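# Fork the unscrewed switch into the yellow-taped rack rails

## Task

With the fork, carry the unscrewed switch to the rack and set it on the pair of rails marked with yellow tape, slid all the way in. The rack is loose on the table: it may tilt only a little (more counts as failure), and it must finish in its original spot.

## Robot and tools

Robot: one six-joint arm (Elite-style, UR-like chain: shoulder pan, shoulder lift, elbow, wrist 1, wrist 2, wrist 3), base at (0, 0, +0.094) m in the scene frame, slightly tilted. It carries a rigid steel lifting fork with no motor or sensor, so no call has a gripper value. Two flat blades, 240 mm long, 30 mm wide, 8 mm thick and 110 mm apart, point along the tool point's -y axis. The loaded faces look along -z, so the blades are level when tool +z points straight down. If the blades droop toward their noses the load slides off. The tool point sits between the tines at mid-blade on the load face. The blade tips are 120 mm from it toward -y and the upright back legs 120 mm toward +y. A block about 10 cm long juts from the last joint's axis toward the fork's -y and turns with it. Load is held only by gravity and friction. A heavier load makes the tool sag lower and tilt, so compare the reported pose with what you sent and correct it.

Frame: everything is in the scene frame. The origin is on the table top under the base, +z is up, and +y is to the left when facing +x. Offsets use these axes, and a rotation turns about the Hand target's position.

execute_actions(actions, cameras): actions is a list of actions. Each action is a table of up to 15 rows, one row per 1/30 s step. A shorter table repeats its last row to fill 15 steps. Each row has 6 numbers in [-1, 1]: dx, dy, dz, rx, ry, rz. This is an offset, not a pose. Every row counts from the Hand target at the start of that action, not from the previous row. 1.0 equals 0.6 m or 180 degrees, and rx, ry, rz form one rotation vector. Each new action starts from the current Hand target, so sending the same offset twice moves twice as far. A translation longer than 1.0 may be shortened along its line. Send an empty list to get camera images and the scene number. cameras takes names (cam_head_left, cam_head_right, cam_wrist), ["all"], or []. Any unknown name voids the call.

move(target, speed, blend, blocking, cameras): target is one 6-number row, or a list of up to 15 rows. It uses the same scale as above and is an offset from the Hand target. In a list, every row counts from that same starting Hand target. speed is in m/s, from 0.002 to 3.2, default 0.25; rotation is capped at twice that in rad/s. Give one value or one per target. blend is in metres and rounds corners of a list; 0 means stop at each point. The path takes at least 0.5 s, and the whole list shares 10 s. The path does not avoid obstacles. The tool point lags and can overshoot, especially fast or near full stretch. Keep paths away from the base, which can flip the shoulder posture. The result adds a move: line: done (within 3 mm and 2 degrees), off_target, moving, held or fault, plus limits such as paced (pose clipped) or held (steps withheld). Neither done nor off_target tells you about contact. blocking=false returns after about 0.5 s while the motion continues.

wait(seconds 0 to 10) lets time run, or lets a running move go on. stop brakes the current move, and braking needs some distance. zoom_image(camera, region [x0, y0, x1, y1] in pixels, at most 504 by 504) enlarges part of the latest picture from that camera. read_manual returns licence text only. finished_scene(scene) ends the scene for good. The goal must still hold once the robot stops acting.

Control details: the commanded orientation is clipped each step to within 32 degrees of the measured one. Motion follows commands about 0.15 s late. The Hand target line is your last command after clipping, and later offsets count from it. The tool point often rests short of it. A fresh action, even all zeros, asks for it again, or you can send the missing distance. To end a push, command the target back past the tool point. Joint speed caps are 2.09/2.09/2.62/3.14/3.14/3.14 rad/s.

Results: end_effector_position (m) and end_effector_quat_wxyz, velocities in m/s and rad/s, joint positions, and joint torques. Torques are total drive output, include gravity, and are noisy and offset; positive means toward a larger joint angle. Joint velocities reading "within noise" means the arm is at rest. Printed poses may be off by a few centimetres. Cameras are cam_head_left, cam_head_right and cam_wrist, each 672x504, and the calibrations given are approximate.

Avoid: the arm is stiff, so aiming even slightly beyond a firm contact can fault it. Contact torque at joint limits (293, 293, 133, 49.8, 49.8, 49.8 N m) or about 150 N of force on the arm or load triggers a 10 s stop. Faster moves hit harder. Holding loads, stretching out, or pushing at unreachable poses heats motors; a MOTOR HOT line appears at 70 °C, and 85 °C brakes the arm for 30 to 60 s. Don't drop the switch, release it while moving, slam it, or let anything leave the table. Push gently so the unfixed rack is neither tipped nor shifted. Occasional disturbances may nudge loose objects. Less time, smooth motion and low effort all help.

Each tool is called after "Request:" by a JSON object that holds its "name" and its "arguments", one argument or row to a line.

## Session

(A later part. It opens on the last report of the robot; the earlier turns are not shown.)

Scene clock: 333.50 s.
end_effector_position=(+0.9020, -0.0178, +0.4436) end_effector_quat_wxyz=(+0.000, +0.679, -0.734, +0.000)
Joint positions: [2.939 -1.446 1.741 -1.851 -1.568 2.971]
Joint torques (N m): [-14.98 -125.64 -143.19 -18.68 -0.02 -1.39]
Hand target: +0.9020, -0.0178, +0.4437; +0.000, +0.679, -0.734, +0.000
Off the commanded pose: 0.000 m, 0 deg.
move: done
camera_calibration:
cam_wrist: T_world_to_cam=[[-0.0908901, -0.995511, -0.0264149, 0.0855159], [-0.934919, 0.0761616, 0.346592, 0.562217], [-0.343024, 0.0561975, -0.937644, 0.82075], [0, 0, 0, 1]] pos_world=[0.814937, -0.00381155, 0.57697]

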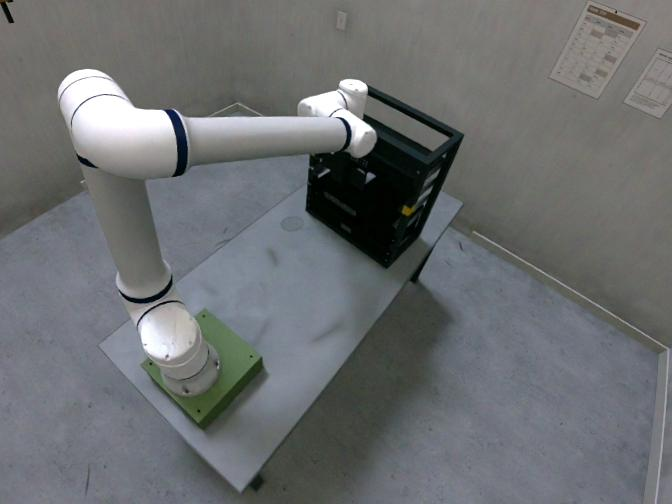

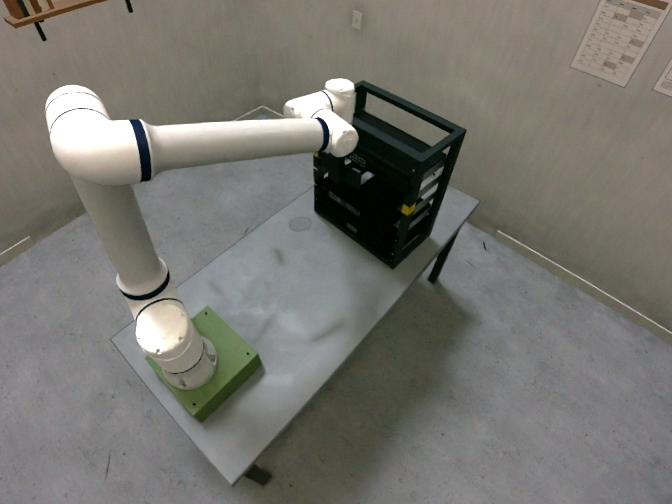

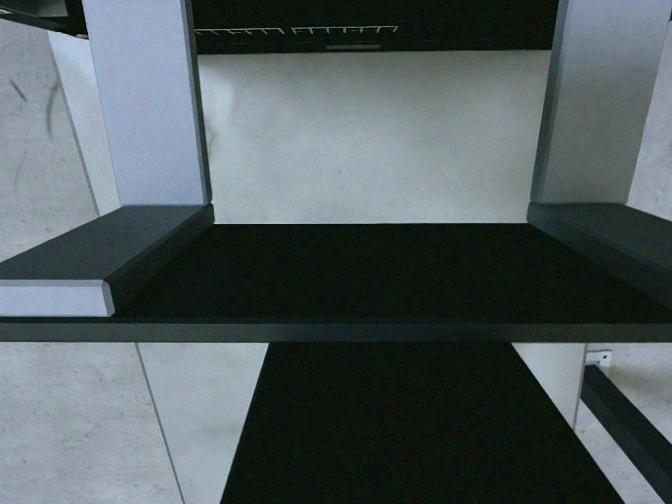

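Request:
{"name": "move", "arguments": {
  "target": [0, 0, 0.0035, 0, 0, 0],
  "speed": 0.03
}}

Request:
{"name": "move", "arguments": {
  "target": [0, 0, 0.0035, 0, 0, 0],
  "speed": 0.03,
  "cameras": ["all"]
}}

Request:
{"name": "zoom_image", "arguments": {
  "camera": "cam_head_right",
  "region": [300, 90, 470, 240]
}}

Scene clock: 347.67 s.
end_effector_position=(+0.9020, -0.0178, +0.4457) end_effector_quat_wxyz=(+0.000, +0.679, -0.734, +0.000)
Joint positions: [2.939 -1.447 1.738 -1.848 -1.568 2.971]
Joint torques (N m): [-15.94 -123.99 -143.5 -18.62 -0.31 -1.48]
Hand target: +0.9020, -0.0178, +0.4458; +0.000, +0.679, -0.734, +0.000
Off the commanded pose: 0.000 m, 0 deg.
move: done

Scene clock: 348.37 s.
end_effector_position=(+0.9020, -0.0178, +0.4478) end_effector_quat_wxyz=(+0.000, +0.679, -0.734, +0.000)
Joint positions: [2.939 -1.448 1.735 -1.844 -1.568 2.971]
Joint torques (N m): [-16.18 -125.84 -142.63 -18.82 -0.49 -1.5]
Hand target: +0.9020, -0.0178, +0.4479; +0.000, +0.679, -0.734, +0.000
Off the commanded pose: 0.000 m, 0 deg.
move: done
camera_calibration:
cam_wrist: T_world_to_cam=[[-0.0908897, -0.995511, -0.0264059, 0.0856213], [-0.934887, 0.0761591, 0.34668, 0.560684], [-0.343112, 0.0561961, -0.937612, 0.824741], [0, 0, 0, 1]] pos_world=[0.814937, -0.00381155, 0.58117]

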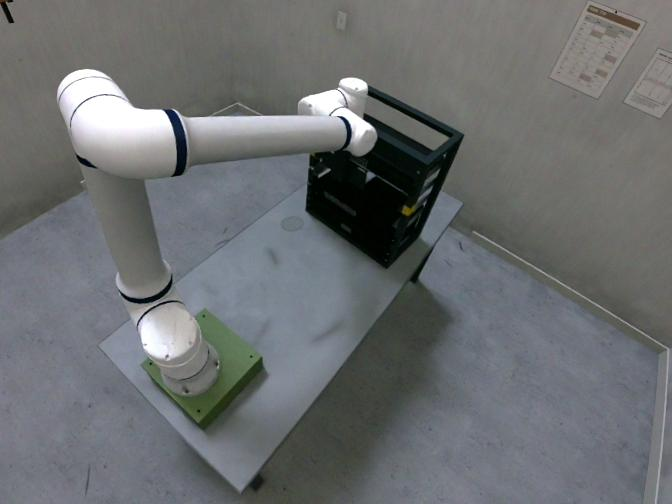

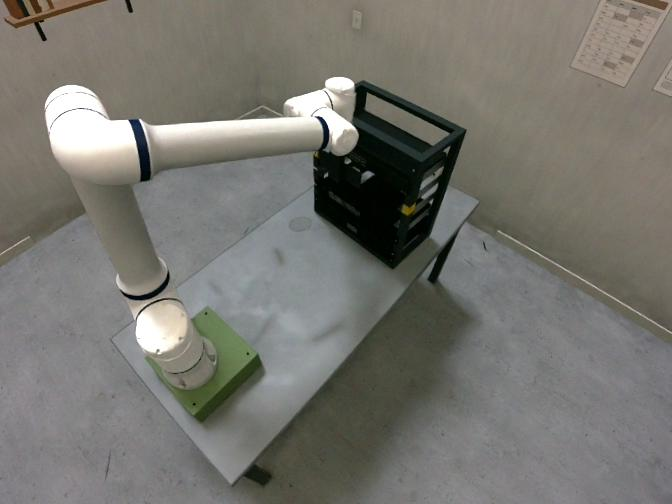

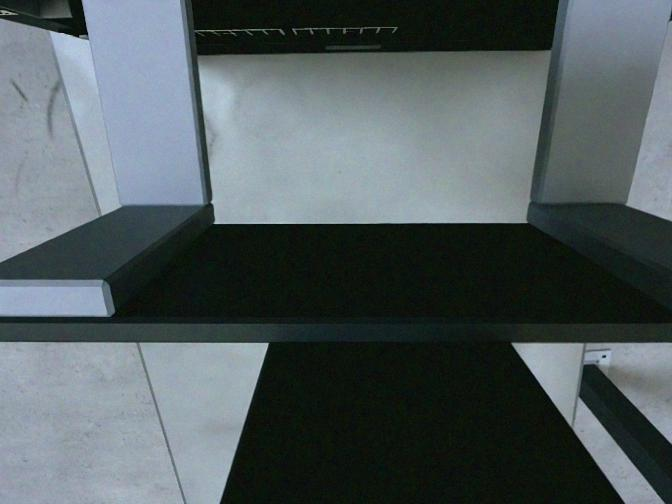

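Scaled by 2.965.

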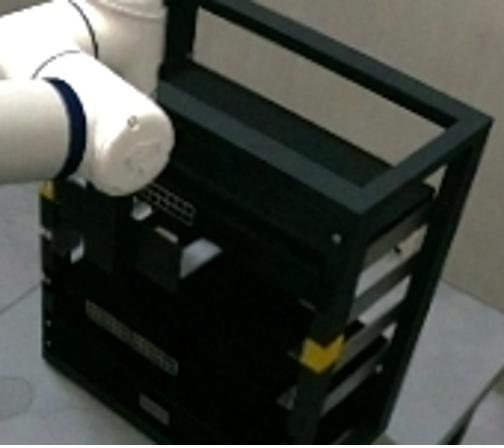

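Request:
{"name": "move", "arguments": {
  "target": [-0.1495, 0.0118, 0, 0, 0, 0],
  "speed": 0.1,
  "cameras": ["all"]
}}

Request:
{"name": "zoom_image", "arguments": {
  "camera": "cam_head_right",
  "region": [270, 70, 470, 280]
}}

Request:
{"name": "zoom_image", "arguments": {
  "camera": "cam_head_left",
  "region": [270, 70, 470, 280]
}}

Scene clock: 375.60 s.
end_effector_position=(+0.8125, -0.0108, +0.4479) end_effector_quat_wxyz=(+0.000, +0.679, -0.734, +0.000) end_effector_velocity=(-0.002, +0.000, +0.001) end_effector_angular_velocity=(+0.000, -0.002, +0.000)
Joint positions: [2.916 -1.597 1.89 -1.85 -1.568 2.947]
Joint velocities: [-0.001 -0.005 0.003 0 0 -0.001]
Joint torques (N m): [-22.87 -106.5 -118.68 -18.91 1.63 -1.95]
Hand target: +0.8123, -0.0107, +0.4479; +0.000, +0.679, -0.734, +0.000
Off the commanded pose: 0.000 m, 0 deg.
move: done
camera_calibration:
cam_wrist: T_world_to_cam=[[-0.0908897, -0.995511, -0.0264059, 0.0844669], [-0.934887, 0.0761591, 0.34668, 0.476537], [-0.343112, 0.0561961, -0.937612, 0.793768], [0, 0, 0, 1]] pos_world=[0.725537, 0.00318845, 0.58127]

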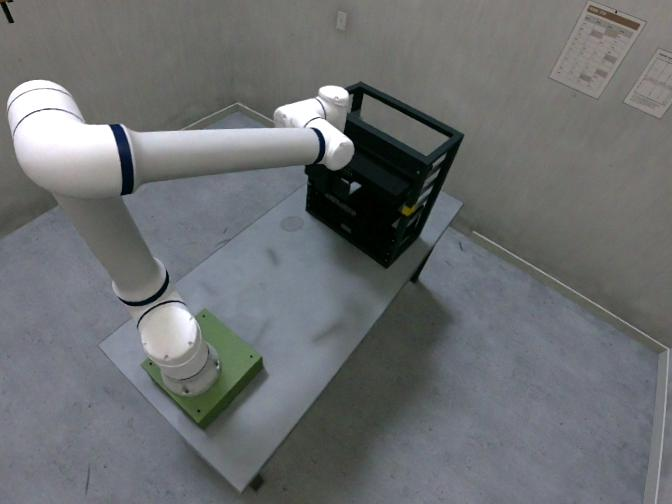

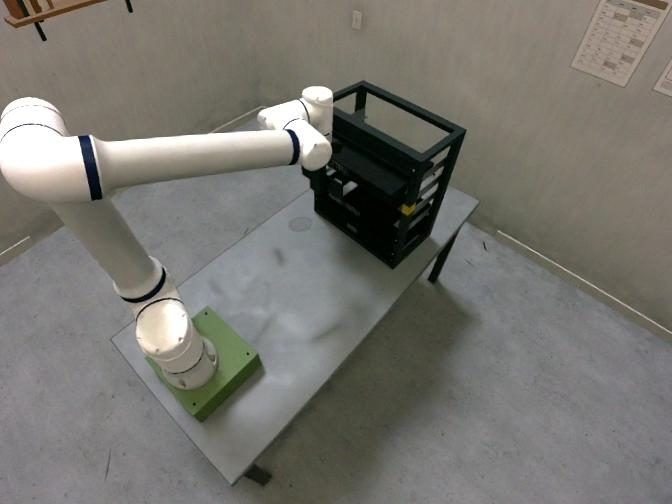

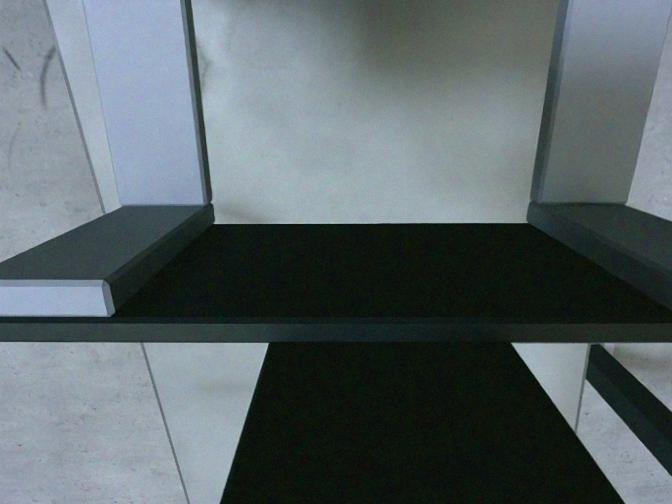

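Scaled by 2.400.

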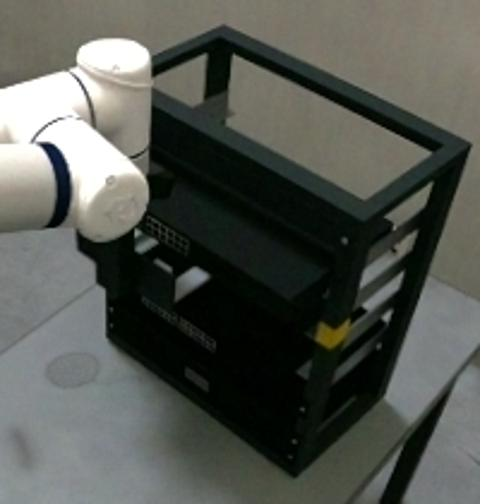

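Scaled by 2.400.

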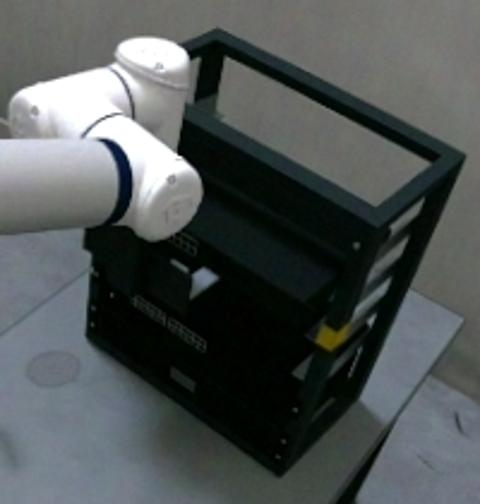

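Request:
{"name": "move", "arguments": {
  "target": [
    [0, 0, -0.0383, 0, 0, 0],
    [0.1246, -0.0098, -0.0383, 0, 0, 0]
  ],
  "speed": [0.05, 0.15],
  "cameras": ["cam_wrist", "cam_head_right"]
}}

Request:
{"name": "zoom_image", "arguments": {
  "camera": "cam_wrist",
  "region": [180, 0, 560, 240]
}}

Scene clock: 384.27 s.
end_effector_position=(+0.8869, -0.0166, +0.4250) end_effector_quat_wxyz=(+0.000, +0.679, -0.734, +0.000)
Joint positions: [2.936 -1.462 1.792 -1.887 -1.568 2.967]
Joint torques (N m): [9.33 -57.14 -97.83 -5.49 -0.92 3.13]
Hand target: +0.8871, -0.0166, +0.4250; +0.000, +0.679, -0.734, +0.000
Off the commanded pose: 0.000 m, 0 deg.
move: done
camera_calibration:
cam_wrist: T_world_to_cam=[[-0.0908901, -0.995511, -0.0264149, 0.0848441], [-0.934919, 0.0761616, 0.346592, 0.55449], [-0.343024, 0.0561975, -0.937644, 0.797969], [0, 0, 0, 1]] pos_world=[0.799837, -0.00261155, 0.55827]
Images, in order (width x height): cam_head_right 672x504, cam_wrist 672x504.

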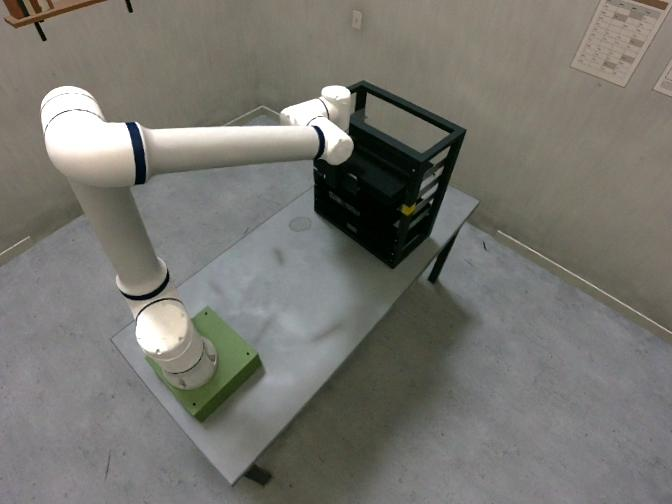

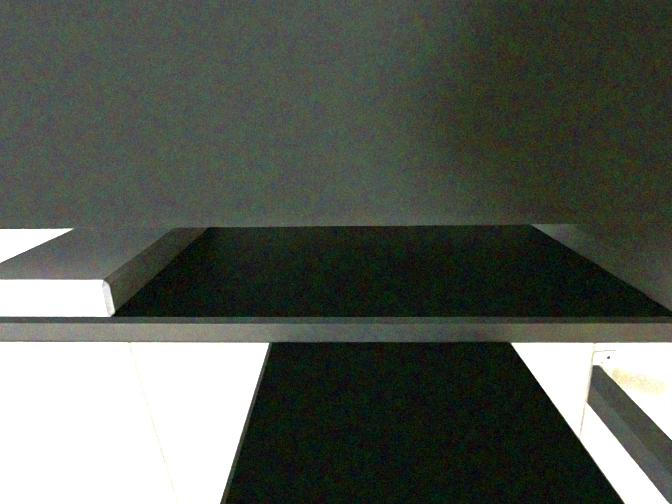

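Scaled by 1.326.

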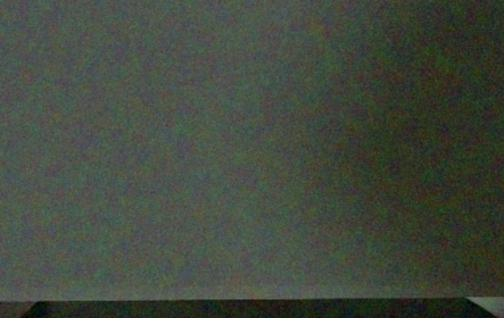

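Request:
{"name": "move", "arguments": {
  "target": [0, 0, 0.0383, 0, 0, 0],
  "speed": 0.04
}}

Request:
{"name": "move", "arguments": {
  "target": [
    [-0.3738, 0.0294, 0, 0, 0, 0],
    [-0.3738, 0.0294, -0.1482, 0, 0, 0]
  ],
  "speed": [0.2, 0.15],
  "cameras": ["all"]
}}

Request:
{"name": "zoom_image", "arguments": {
  "camera": "cam_head_right",
  "region": [230, 70, 470, 280]
}}

Request:
{"name": "zoom_image", "arguments": {
  "camera": "cam_head_left",
  "region": [230, 70, 470, 280]
}}

Scene clock: 404.37 s.
end_effector_position=(+0.8870, -0.0166, +0.4476) end_effector_quat_wxyz=(+0.000, +0.679, -0.734, +0.000)
Joint positions: [2.936 -1.472 1.763 -1.847 -1.568 2.967]
Joint torques (N m): [-15.24 -120.61 -141.01 -16.86 -0.39 -1.8]
Hand target: +0.8871, -0.0166, +0.4479; +0.000, +0.679, -0.734, +0.000
Off the commanded pose: 0.000 m, 0 deg.
move: done

Scene clock: 407.23 s.
end_effector_position=(+0.6628, +0.0010, +0.3592) end_effector_quat_wxyz=(+0.000, +0.679, -0.734, +0.000)
Joint positions: [2.858 -1.815 2.236 -1.978 -1.569 2.889]
Joint torques (N m): [8.03 -42.75 -110.89 -20.93 2.21 3.4]
Hand target: +0.6628, +0.0010, +0.3590; +0.000, +0.679, -0.734, +0.000
Off the commanded pose: 0.000 m, 0 deg.
move: done
camera_calibration:
cam_wrist: T_world_to_cam=[[-0.0908897, -0.995511, -0.0264059, 0.0802565], [-0.934887, 0.0761591, 0.34668, 0.366343], [-0.343112, 0.0561961, -0.937612, 0.65854], [0, 0, 0, 1]] pos_world=[0.575737, 0.0149884, 0.49257]

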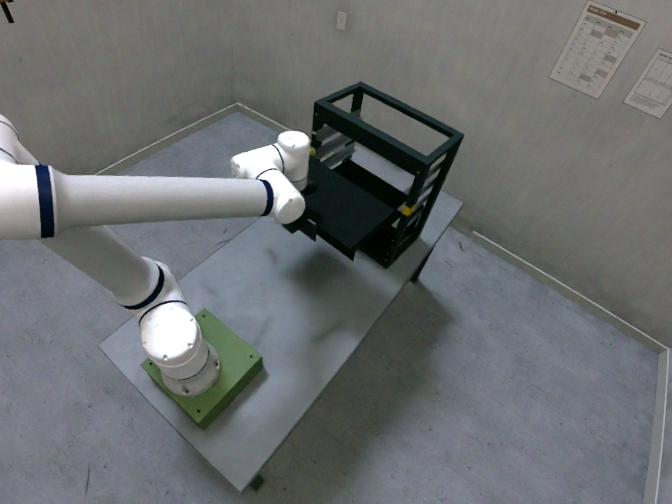

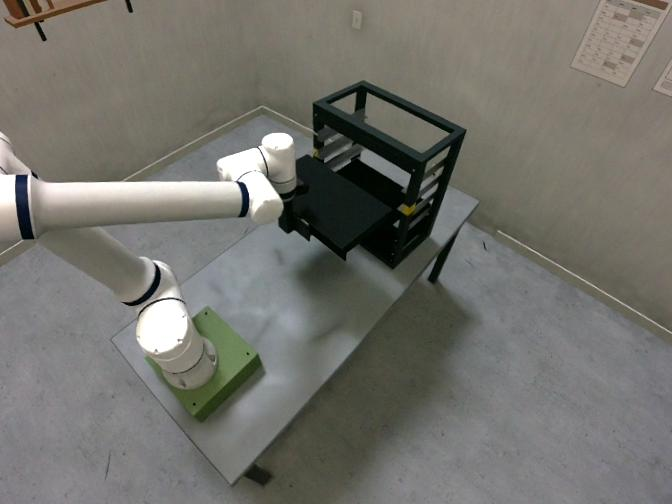

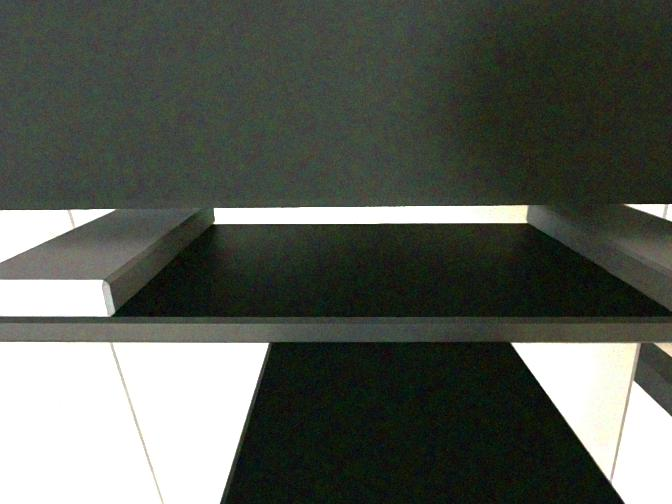

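Scaled by 2.100.

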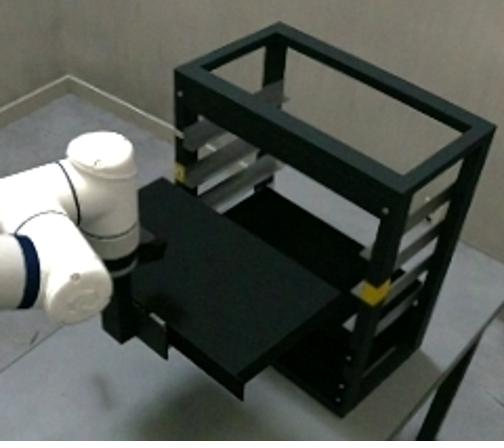

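Scaled by 2.100.

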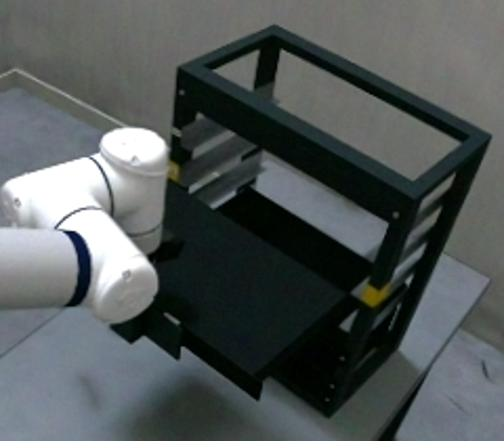

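Request:
{"name": "move", "arguments": {
  "target": [0.3988, -0.0314, 0, 0, 0, 0],
  "speed": 0.15,
  "cameras": ["all"]
}}

Request:
{"name": "zoom_image", "arguments": {
  "camera": "cam_head_right",
  "region": [230, 70, 470, 280]
}}

Request:
{"name": "zoom_image", "arguments": {
  "camera": "cam_head_left",
  "region": [230, 70, 470, 280]
}}

Scene clock: 416.67 s.
end_effector_position=(+0.9019, -0.0178, +0.3590) end_effector_quat_wxyz=(+0.000, +0.679, -0.734, +0.000)
Joint positions: [2.939 -1.397 1.843 -2.002 -1.568 2.971]
Joint torques (N m): [8.89 -98.61 -133.32 -16.18 -0.67 3.34]
Hand target: +0.9021, -0.0178, +0.3590; +0.000, +0.679, -0.734, +0.000
Off the commanded pose: 0.000 m, 0 deg.
move: done
camera_calibration:
cam_wrist: T_world_to_cam=[[-0.0908901, -0.995511, -0.0264149, 0.0832721], [-0.934919, 0.0761616, 0.346592, 0.591445], [-0.343024, 0.0561975, -0.937644, 0.741391], [0, 0, 0, 1]] pos_world=[0.814837, -0.00381155, 0.49237]

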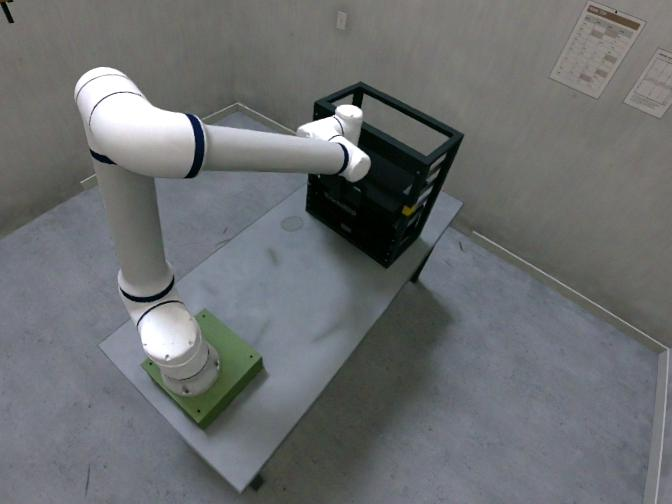

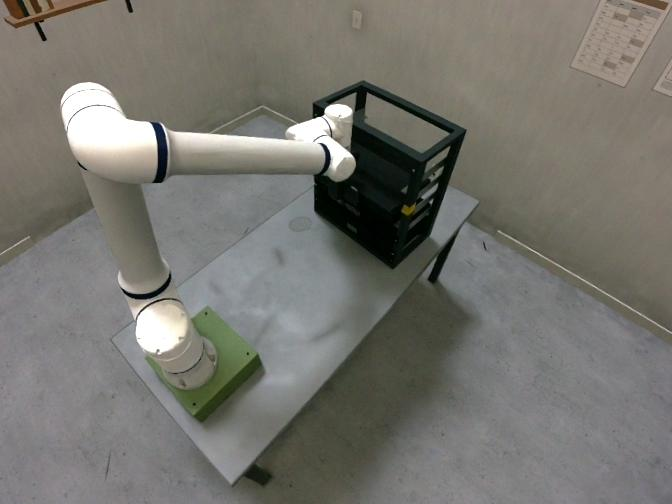

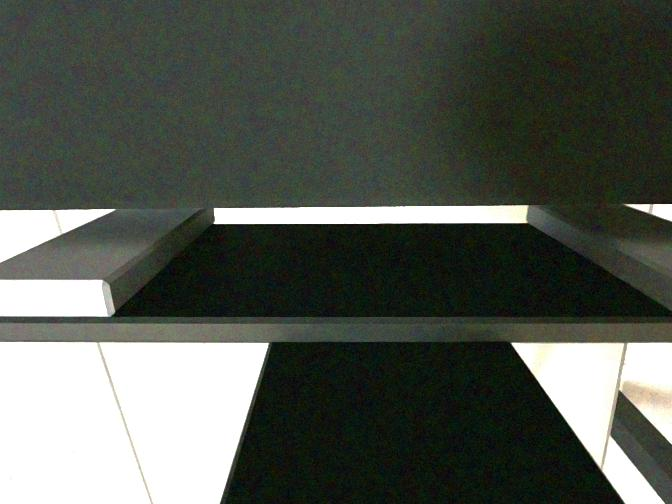

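Scaled by 2.100.

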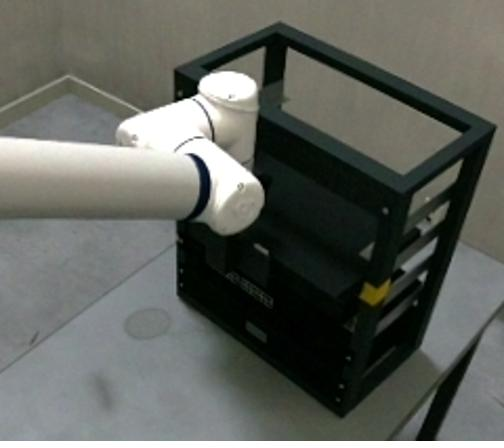

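Scaled by 2.100.

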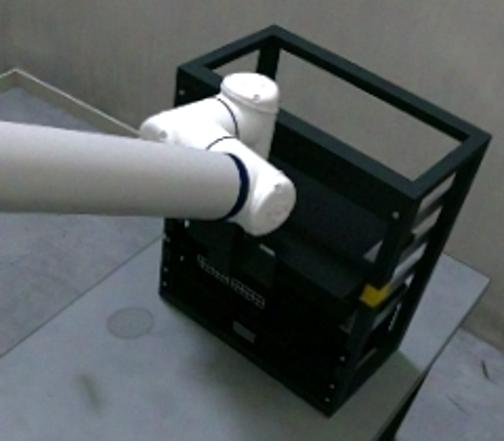

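Request:
{"name": "move", "arguments": {
  "target": [0, 0, -0.0183, 0, 0, 0],
  "speed": 0.04
}}

Request:
{"name": "move", "arguments": {
  "target": [0, 0, -0.0183, 0, 0, 0],
  "speed": 0.04,
  "cameras": ["all"]
}}

Request:
{"name": "zoom_image", "arguments": {
  "camera": "cam_head_right",
  "region": [230, 70, 470, 280]
}}

Scene clock: 420.63 s.
end_effector_position=(+0.9021, -0.0178, +0.3485) end_effector_quat_wxyz=(+0.000, +0.679, -0.734, +0.000)
Joint positions: [2.939 -1.389 1.854 -2.021 -1.568 2.971]
Joint torques (N m): [10.19 -66.03 -71.28 -10.26 -1.16 2.44]
Hand target: +0.9021, -0.0178, +0.3480; +0.000, +0.679, -0.734, +0.000
Off the commanded pose: 0.000 m, 0 deg.
move: done

Scene clock: 421.43 s.
end_effector_position=(+0.9021, -0.0178, +0.3373) end_effector_quat_wxyz=(+0.000, +0.679, -0.734, +0.000) end_effector_velocity=(+0.001, +0.000, -0.002) end_effector_angular_velocity=(+0.000, -0.001, +0.000)
Joint positions: [2.94 -1.381 1.865 -2.041 -1.568 2.971]
Joint velocities: [0 0.003 0.002 -0.005 0 0]
Joint torques (N m): [9.18 -63.65 -69.12 -10.18 -1.03 3.11]
Hand target: +0.9021, -0.0178, +0.3371; +0.000, +0.679, -0.734, +0.000
Off the commanded pose: 0.000 m, 0 deg.
move: done
camera_calibration:
cam_wrist: T_world_to_cam=[[-0.0908901, -0.995511, -0.0264149, 0.0827144], [-0.934919, 0.0761616, 0.346592, 0.599188], [-0.343024, 0.0561975, -0.937644, 0.721019], [0, 0, 0, 1]] pos_world=[0.815037, -0.00381155, 0.47057]

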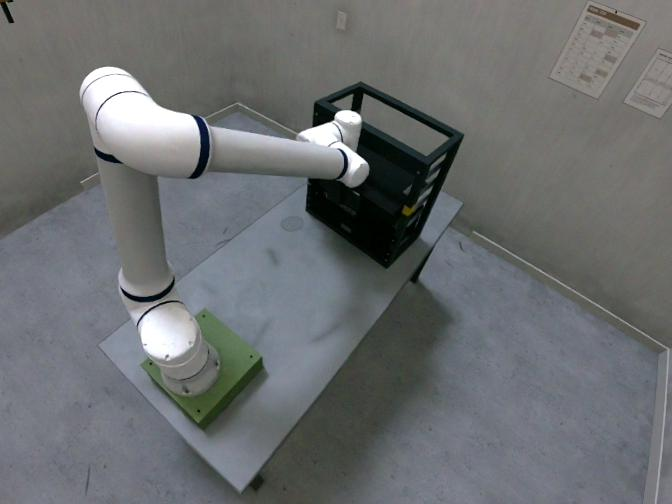

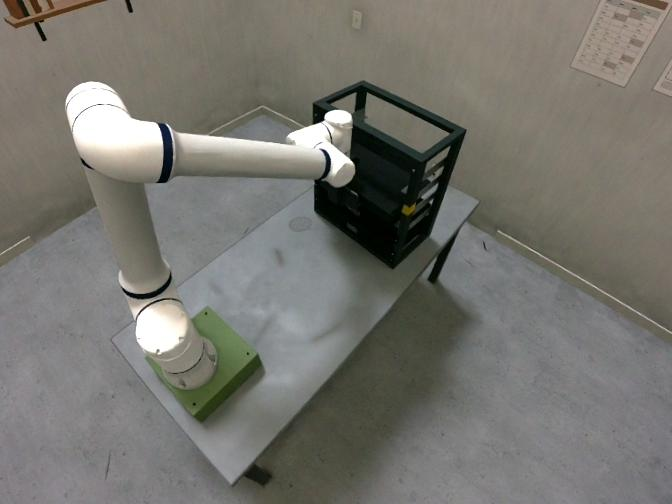

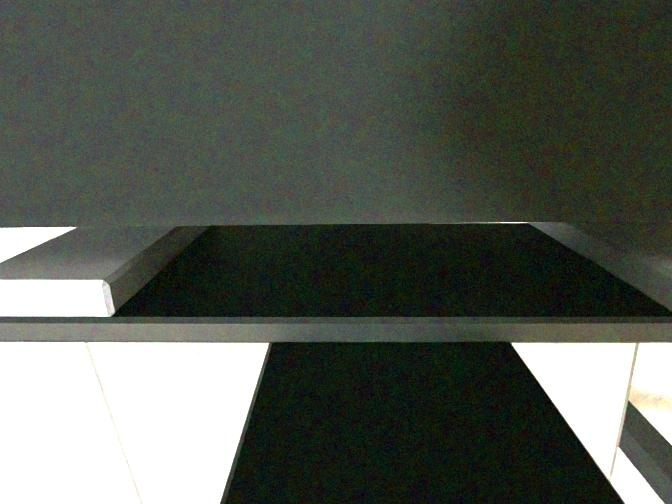

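Scaled by 2.100.

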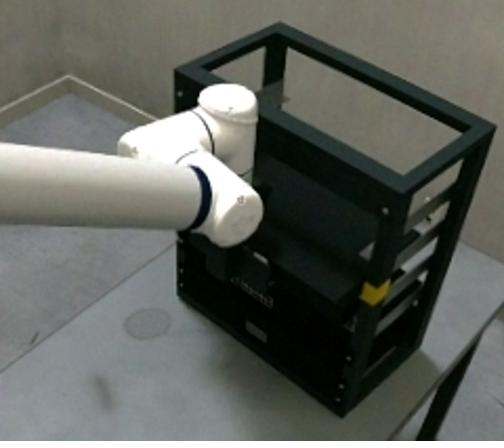

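Request:
{"name": "move", "arguments": {
  "target": [
    [-0.432, 0.034, 0, 0, 0, 0],
    [-0.432, 0.034, 0.0633, 0, 0, 0]
  ],
  "speed": [0.22, 0.15],
  "blend": [0.01, 0],
  "cameras": ["all"]
}}

Request:
{"name": "zoom_image", "arguments": {
  "camera": "cam_head_right",
  "region": [270, 70, 450, 280]
}}

Request:
{"name": "zoom_image", "arguments": {
  "camera": "cam_head_left",
  "region": [270, 70, 450, 280]
}}

Scene clock: 432.30 s.
end_effector_position=(+0.6429, +0.0026, +0.3749) end_effector_quat_wxyz=(+0.000, +0.679, -0.734, +0.000) end_effector_velocity=(-0.001, +0.000, +0.001) end_effector_angular_velocity=(+0.001, +0.001, +0.000)
Joint positions: [2.847 -1.868 2.242 -1.931 -1.569 2.879]
Joint velocities: [0 -0.002 -0.002 0.005 0 0]
Joint torques (N m): [-21.9 -42.75 -97.73 -5.32 2.2 -2.12]
Hand target: +0.6429, +0.0026, +0.3750; +0.000, +0.679, -0.734, +0.000
Off the commanded pose: 0.000 m, 0 deg.
move: done
camera_calibration:
cam_wrist: T_world_to_cam=[[-0.0908901, -0.995511, -0.0264149, 0.0804573], [-0.934919, 0.0761616, 0.346592, 0.342271], [-0.343024, 0.0561975, -0.937644, 0.666216], [0, 0, 0, 1]] pos_world=[0.555837, 0.0165884, 0.50817]

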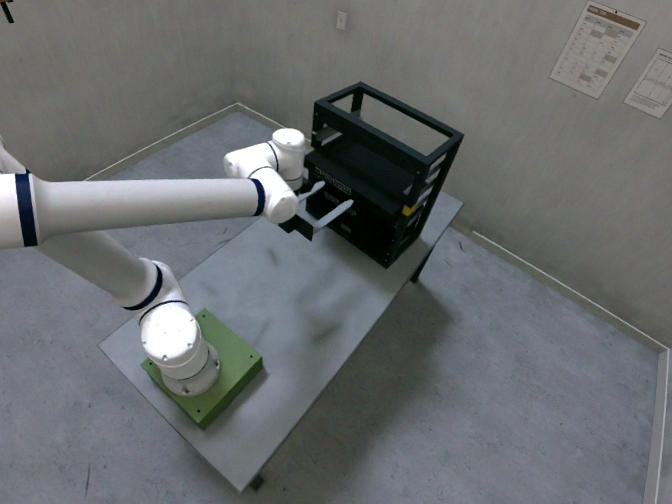

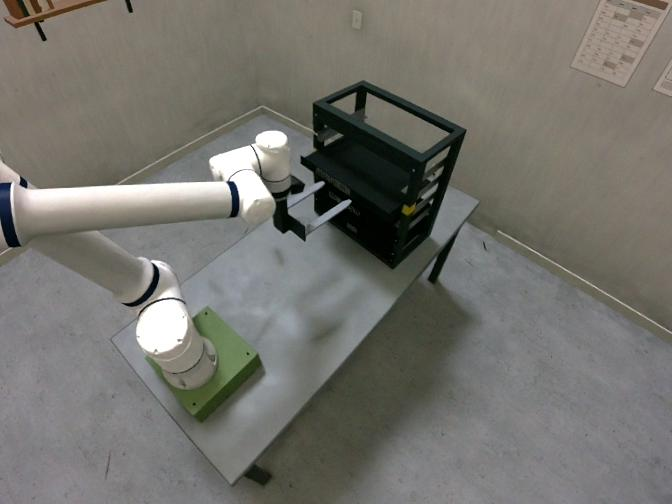

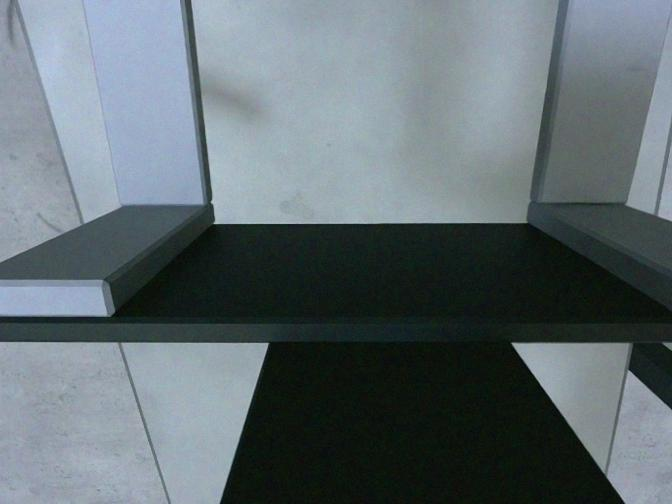

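Scaled by 2.400.

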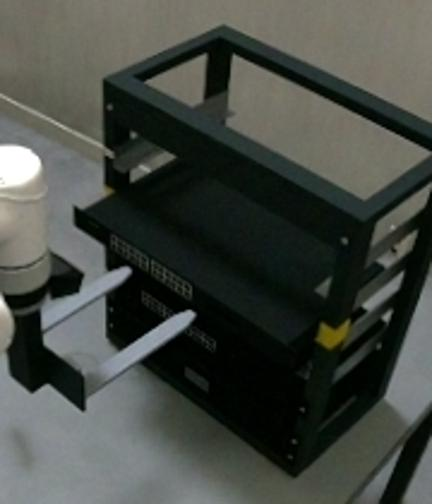

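Scaled by 2.400.

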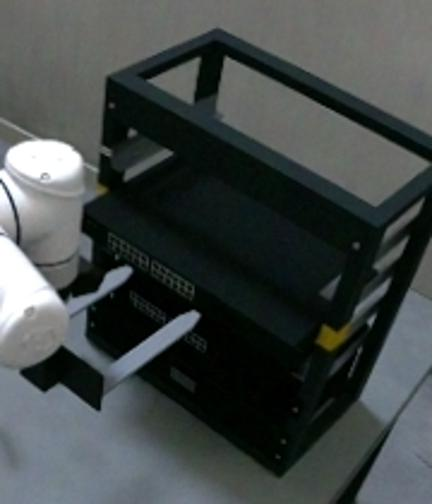

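Request:
{"name": "move", "arguments": {
  "target": [
    [0.0415, -0.0033, 0, 0, 0, 0],
    [0.1545, -0.0122, 0, 0, 0, 0]
  ],
  "speed": [0.12, 0.04],
  "blend": [0.005, 0],
  "cameras": ["all"]
}}

Request:
{"name": "zoom_image", "arguments": {
  "camera": "cam_head_right",
  "region": [290, 90, 450, 280]
}}

Request:
{"name": "zoom_image", "arguments": {
  "camera": "cam_head_left",
  "region": [290, 90, 450, 280]
}}

Scene clock: 439.80 s.
end_effector_position=(+0.7353, -0.0047, +0.3750) end_effector_quat_wxyz=(+0.000, +0.679, -0.734, +0.000)
Joint positions: [2.89 -1.689 2.108 -1.976 -1.568 2.921]
Joint torques (N m): [8.8 -32.69 -109.49 -16.3 3.01 3.1]
Hand target: +0.7356, -0.0047, +0.3750; +0.000, +0.679, -0.734, +0.000
Off the commanded pose: 0.000 m, 0 deg.
move: done
camera_calibration:
cam_wrist: T_world_to_cam=[[-0.0908901, -0.995511, -0.0264149, 0.0816027], [-0.934919, 0.0761616, 0.346592, 0.429238], [-0.343024, 0.0561975, -0.937644, 0.698544], [0, 0, 0, 1]] pos_world=[0.648337, 0.00928845, 0.50837]

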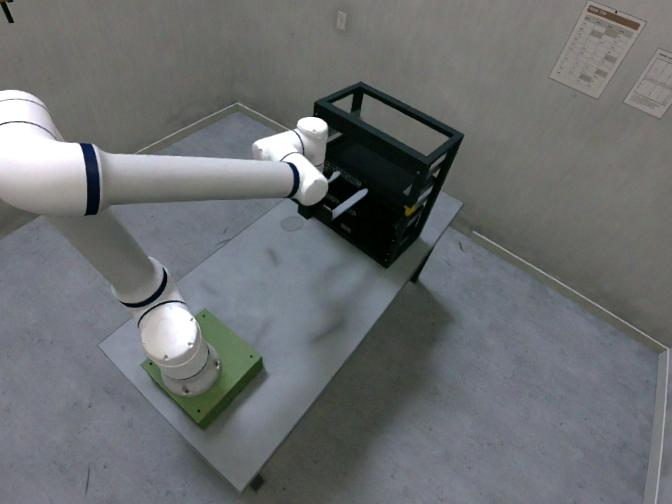

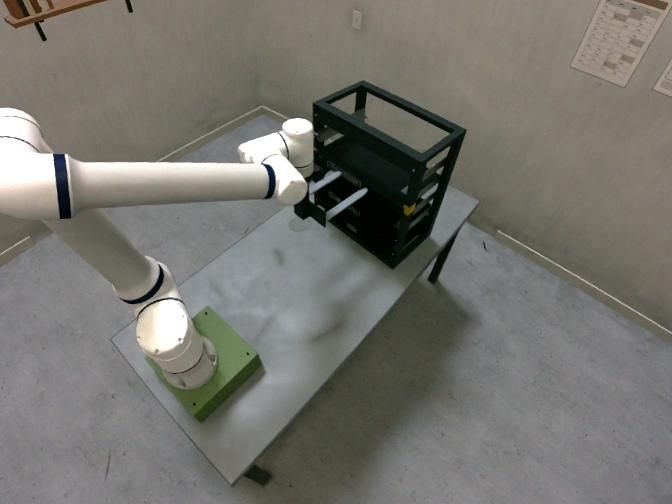

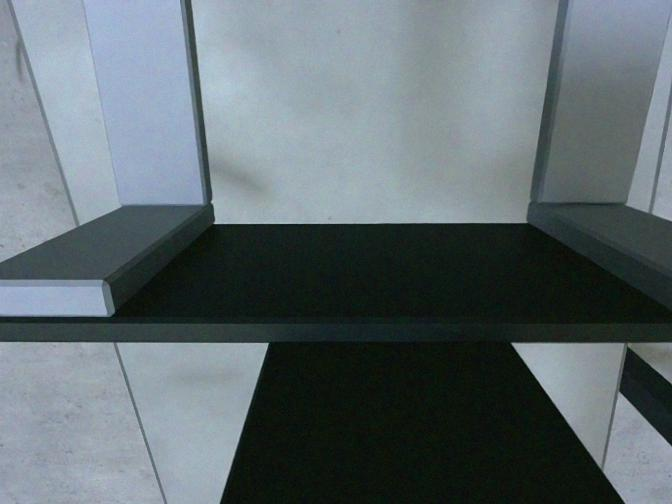

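Scaled by 2.653.

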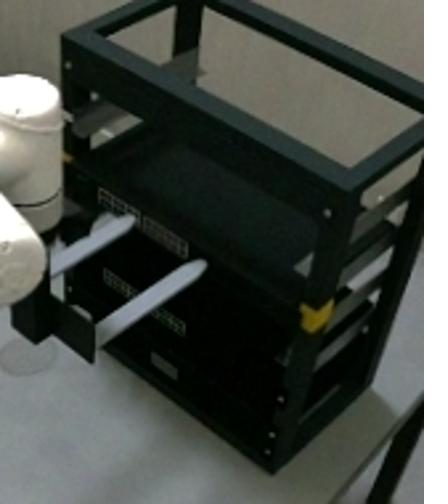

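Scaled by 2.653.

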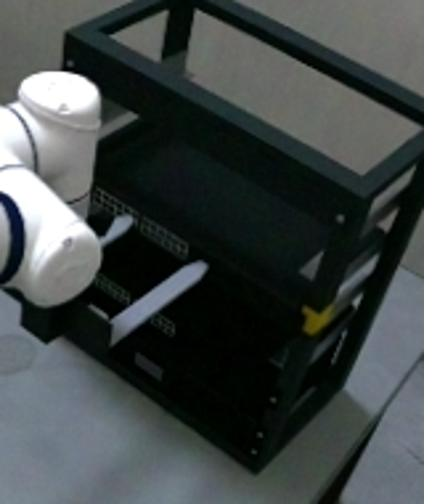

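Request:
{"name": "move", "arguments": {
  "target": [0.00665, -0.00052, 0, 0, 0, 0],
  "speed": 0.03
}}

Request:
{"name": "move", "arguments": {
  "target": [0.005, -0.0004, 0, 0, 0, 0],
  "speed": 0.03
}}

Request:
{"name": "move", "arguments": {
  "target": [0.0033, -0.00026, 0, 0, 0, 0],
  "speed": 0.03,
  "cameras": ["cam_head_left", "cam_head_right"]
}}

Request:
{"name": "zoom_image", "arguments": {
  "camera": "cam_head_right",
  "region": [380, 180, 430, 280]
}}

Scene clock: 446.63 s.
end_effector_position=(+0.7394, -0.0050, +0.3750) end_effector_quat_wxyz=(+0.000, +0.679, -0.734, +0.000)
Joint positions: [2.891 -1.681 2.102 -1.977 -1.568 2.923]
Joint torques (N m): [8.12 -32.99 -109.14 -16.41 1.91 3.21]
Hand target: +0.7396, -0.0051, +0.3750; +0.000, +0.679, -0.734, +0.000
Off the commanded pose: 0.000 m, 0 deg.
move: done

Scene clock: 447.33 s.
end_effector_position=(+0.7424, -0.0053, +0.3750) end_effector_quat_wxyz=(+0.000, +0.679, -0.734, +0.000)
Joint positions: [2.892 -1.676 2.098 -1.978 -1.568 2.924]
Joint torques (N m): [8.08 -33.41 -109.42 -16.21 3.14 3.3]
Hand target: +0.7426, -0.0053, +0.3750; +0.000, +0.679, -0.734, +0.000
Off the commanded pose: 0.000 m, 0 deg.
move: done

Scene clock: 448.03 s.
end_effector_position=(+0.7445, -0.0054, +0.3750) end_effector_quat_wxyz=(+0.000, +0.679, -0.734, +0.000)
Joint positions: [2.893 -1.672 2.094 -1.979 -1.568 2.925]
Joint torques (N m): [9.09 -31.85 -109.35 -16.21 3.37 3.31]
Hand target: +0.7445, -0.0055, +0.3750; +0.000, +0.679, -0.734, +0.000
Off the commanded pose: 0.000 m, 0 deg.
move: done
Images, in order (width x height): cam_head_left 672x504, cam_head_right 672x504.

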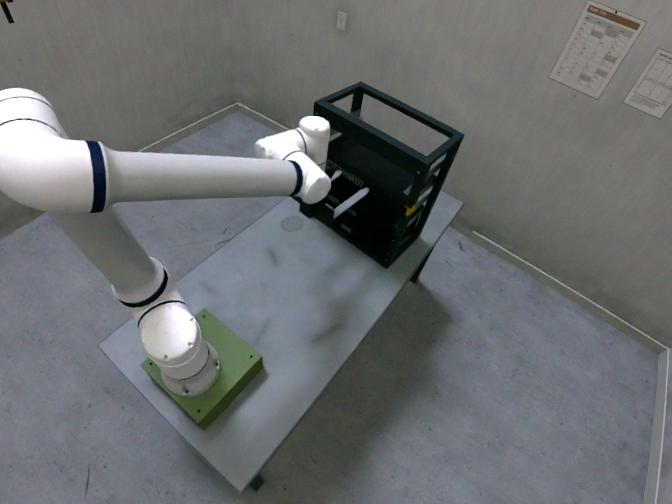

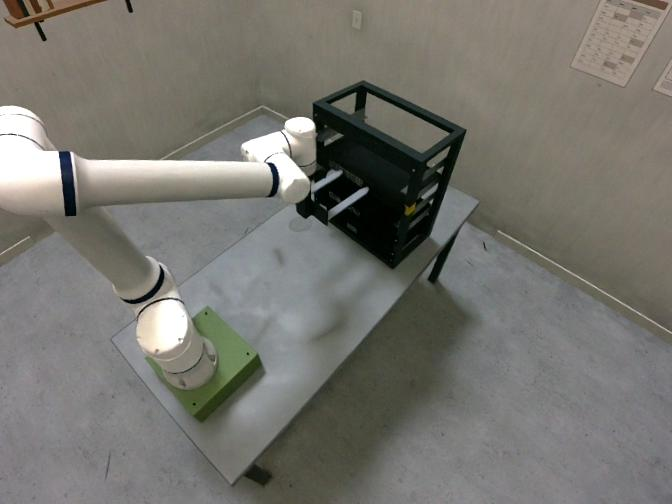

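Scaled by 5.040.

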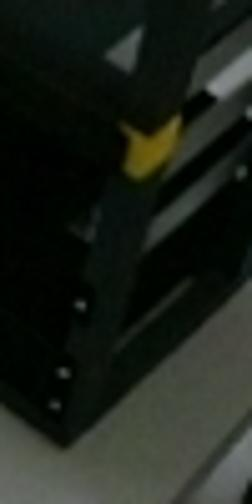

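Request:
{"name": "move", "arguments": {
  "target": [0.0033, -0.00026, 0, 0, 0, 0],
  "speed": 0.02
}}

Request:
{"name": "move", "arguments": {
  "target": [0.0025, -0.0002, 0, 0, 0, 0],
  "speed": 0.02,
  "cameras": ["cam_head_left", "cam_head_right"]
}}

Request:
{"name": "zoom_image", "arguments": {
  "camera": "cam_head_right",
  "region": [380, 180, 430, 280]
}}

Scene clock: 453.17 s.
end_effector_position=(+0.7464, -0.0056, +0.3750) end_effector_quat_wxyz=(+0.000, +0.679, -0.734, +0.000)
Joint positions: [2.894 -1.668 2.091 -1.979 -1.568 2.926]
Joint torques (N m): [8.13 -34.44 -109.14 -16.16 2.99 3.25]
Hand target: +0.7465, -0.0056, +0.3750; +0.000, +0.679, -0.734, +0.000
Off the commanded pose: 0.000 m, 0 deg.
move: done

Scene clock: 453.87 s.
end_effector_position=(+0.7479, -0.0057, +0.3750) end_effector_quat_wxyz=(+0.000, +0.679, -0.734, +0.000)
Joint positions: [2.895 -1.666 2.089 -1.979 -1.568 2.926]
Joint torques (N m): [8.05 -33.99 -108.87 -16.13 3.15 3.35]
Hand target: +0.7480, -0.0057, +0.3750; +0.000, +0.679, -0.734, +0.000
Off the commanded pose: 0.000 m, 0 deg.
move: done
Images, in order (width x height): cam_head_left 672x504, cam_head_right 672x504.

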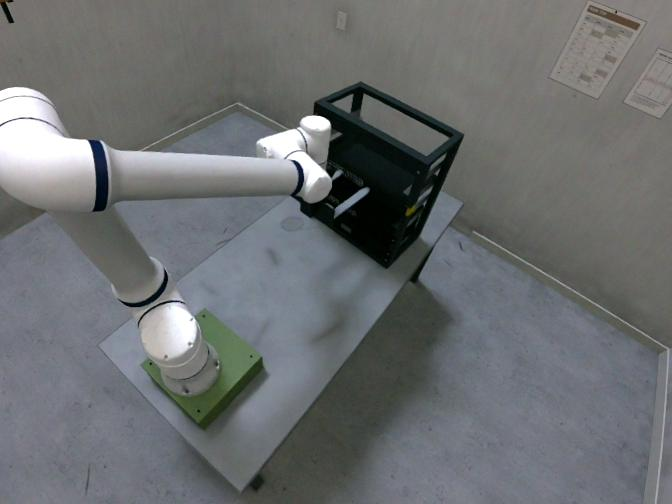

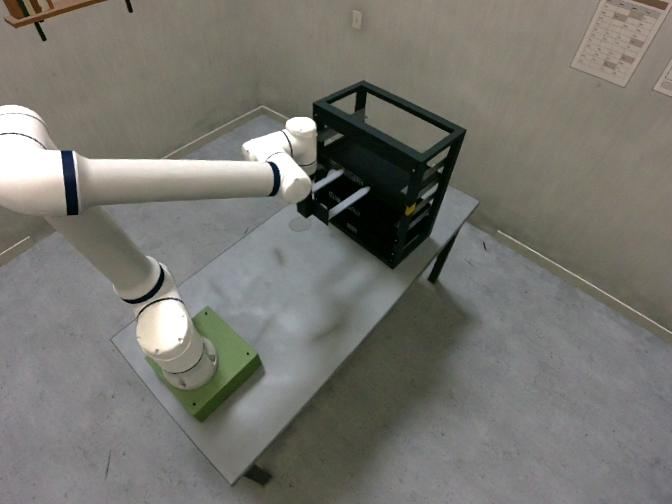

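Scaled by 5.040.

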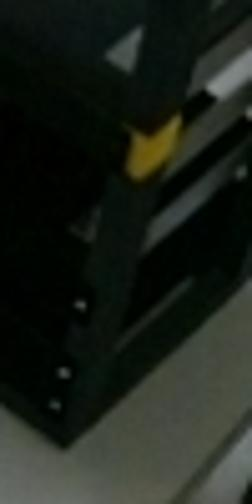

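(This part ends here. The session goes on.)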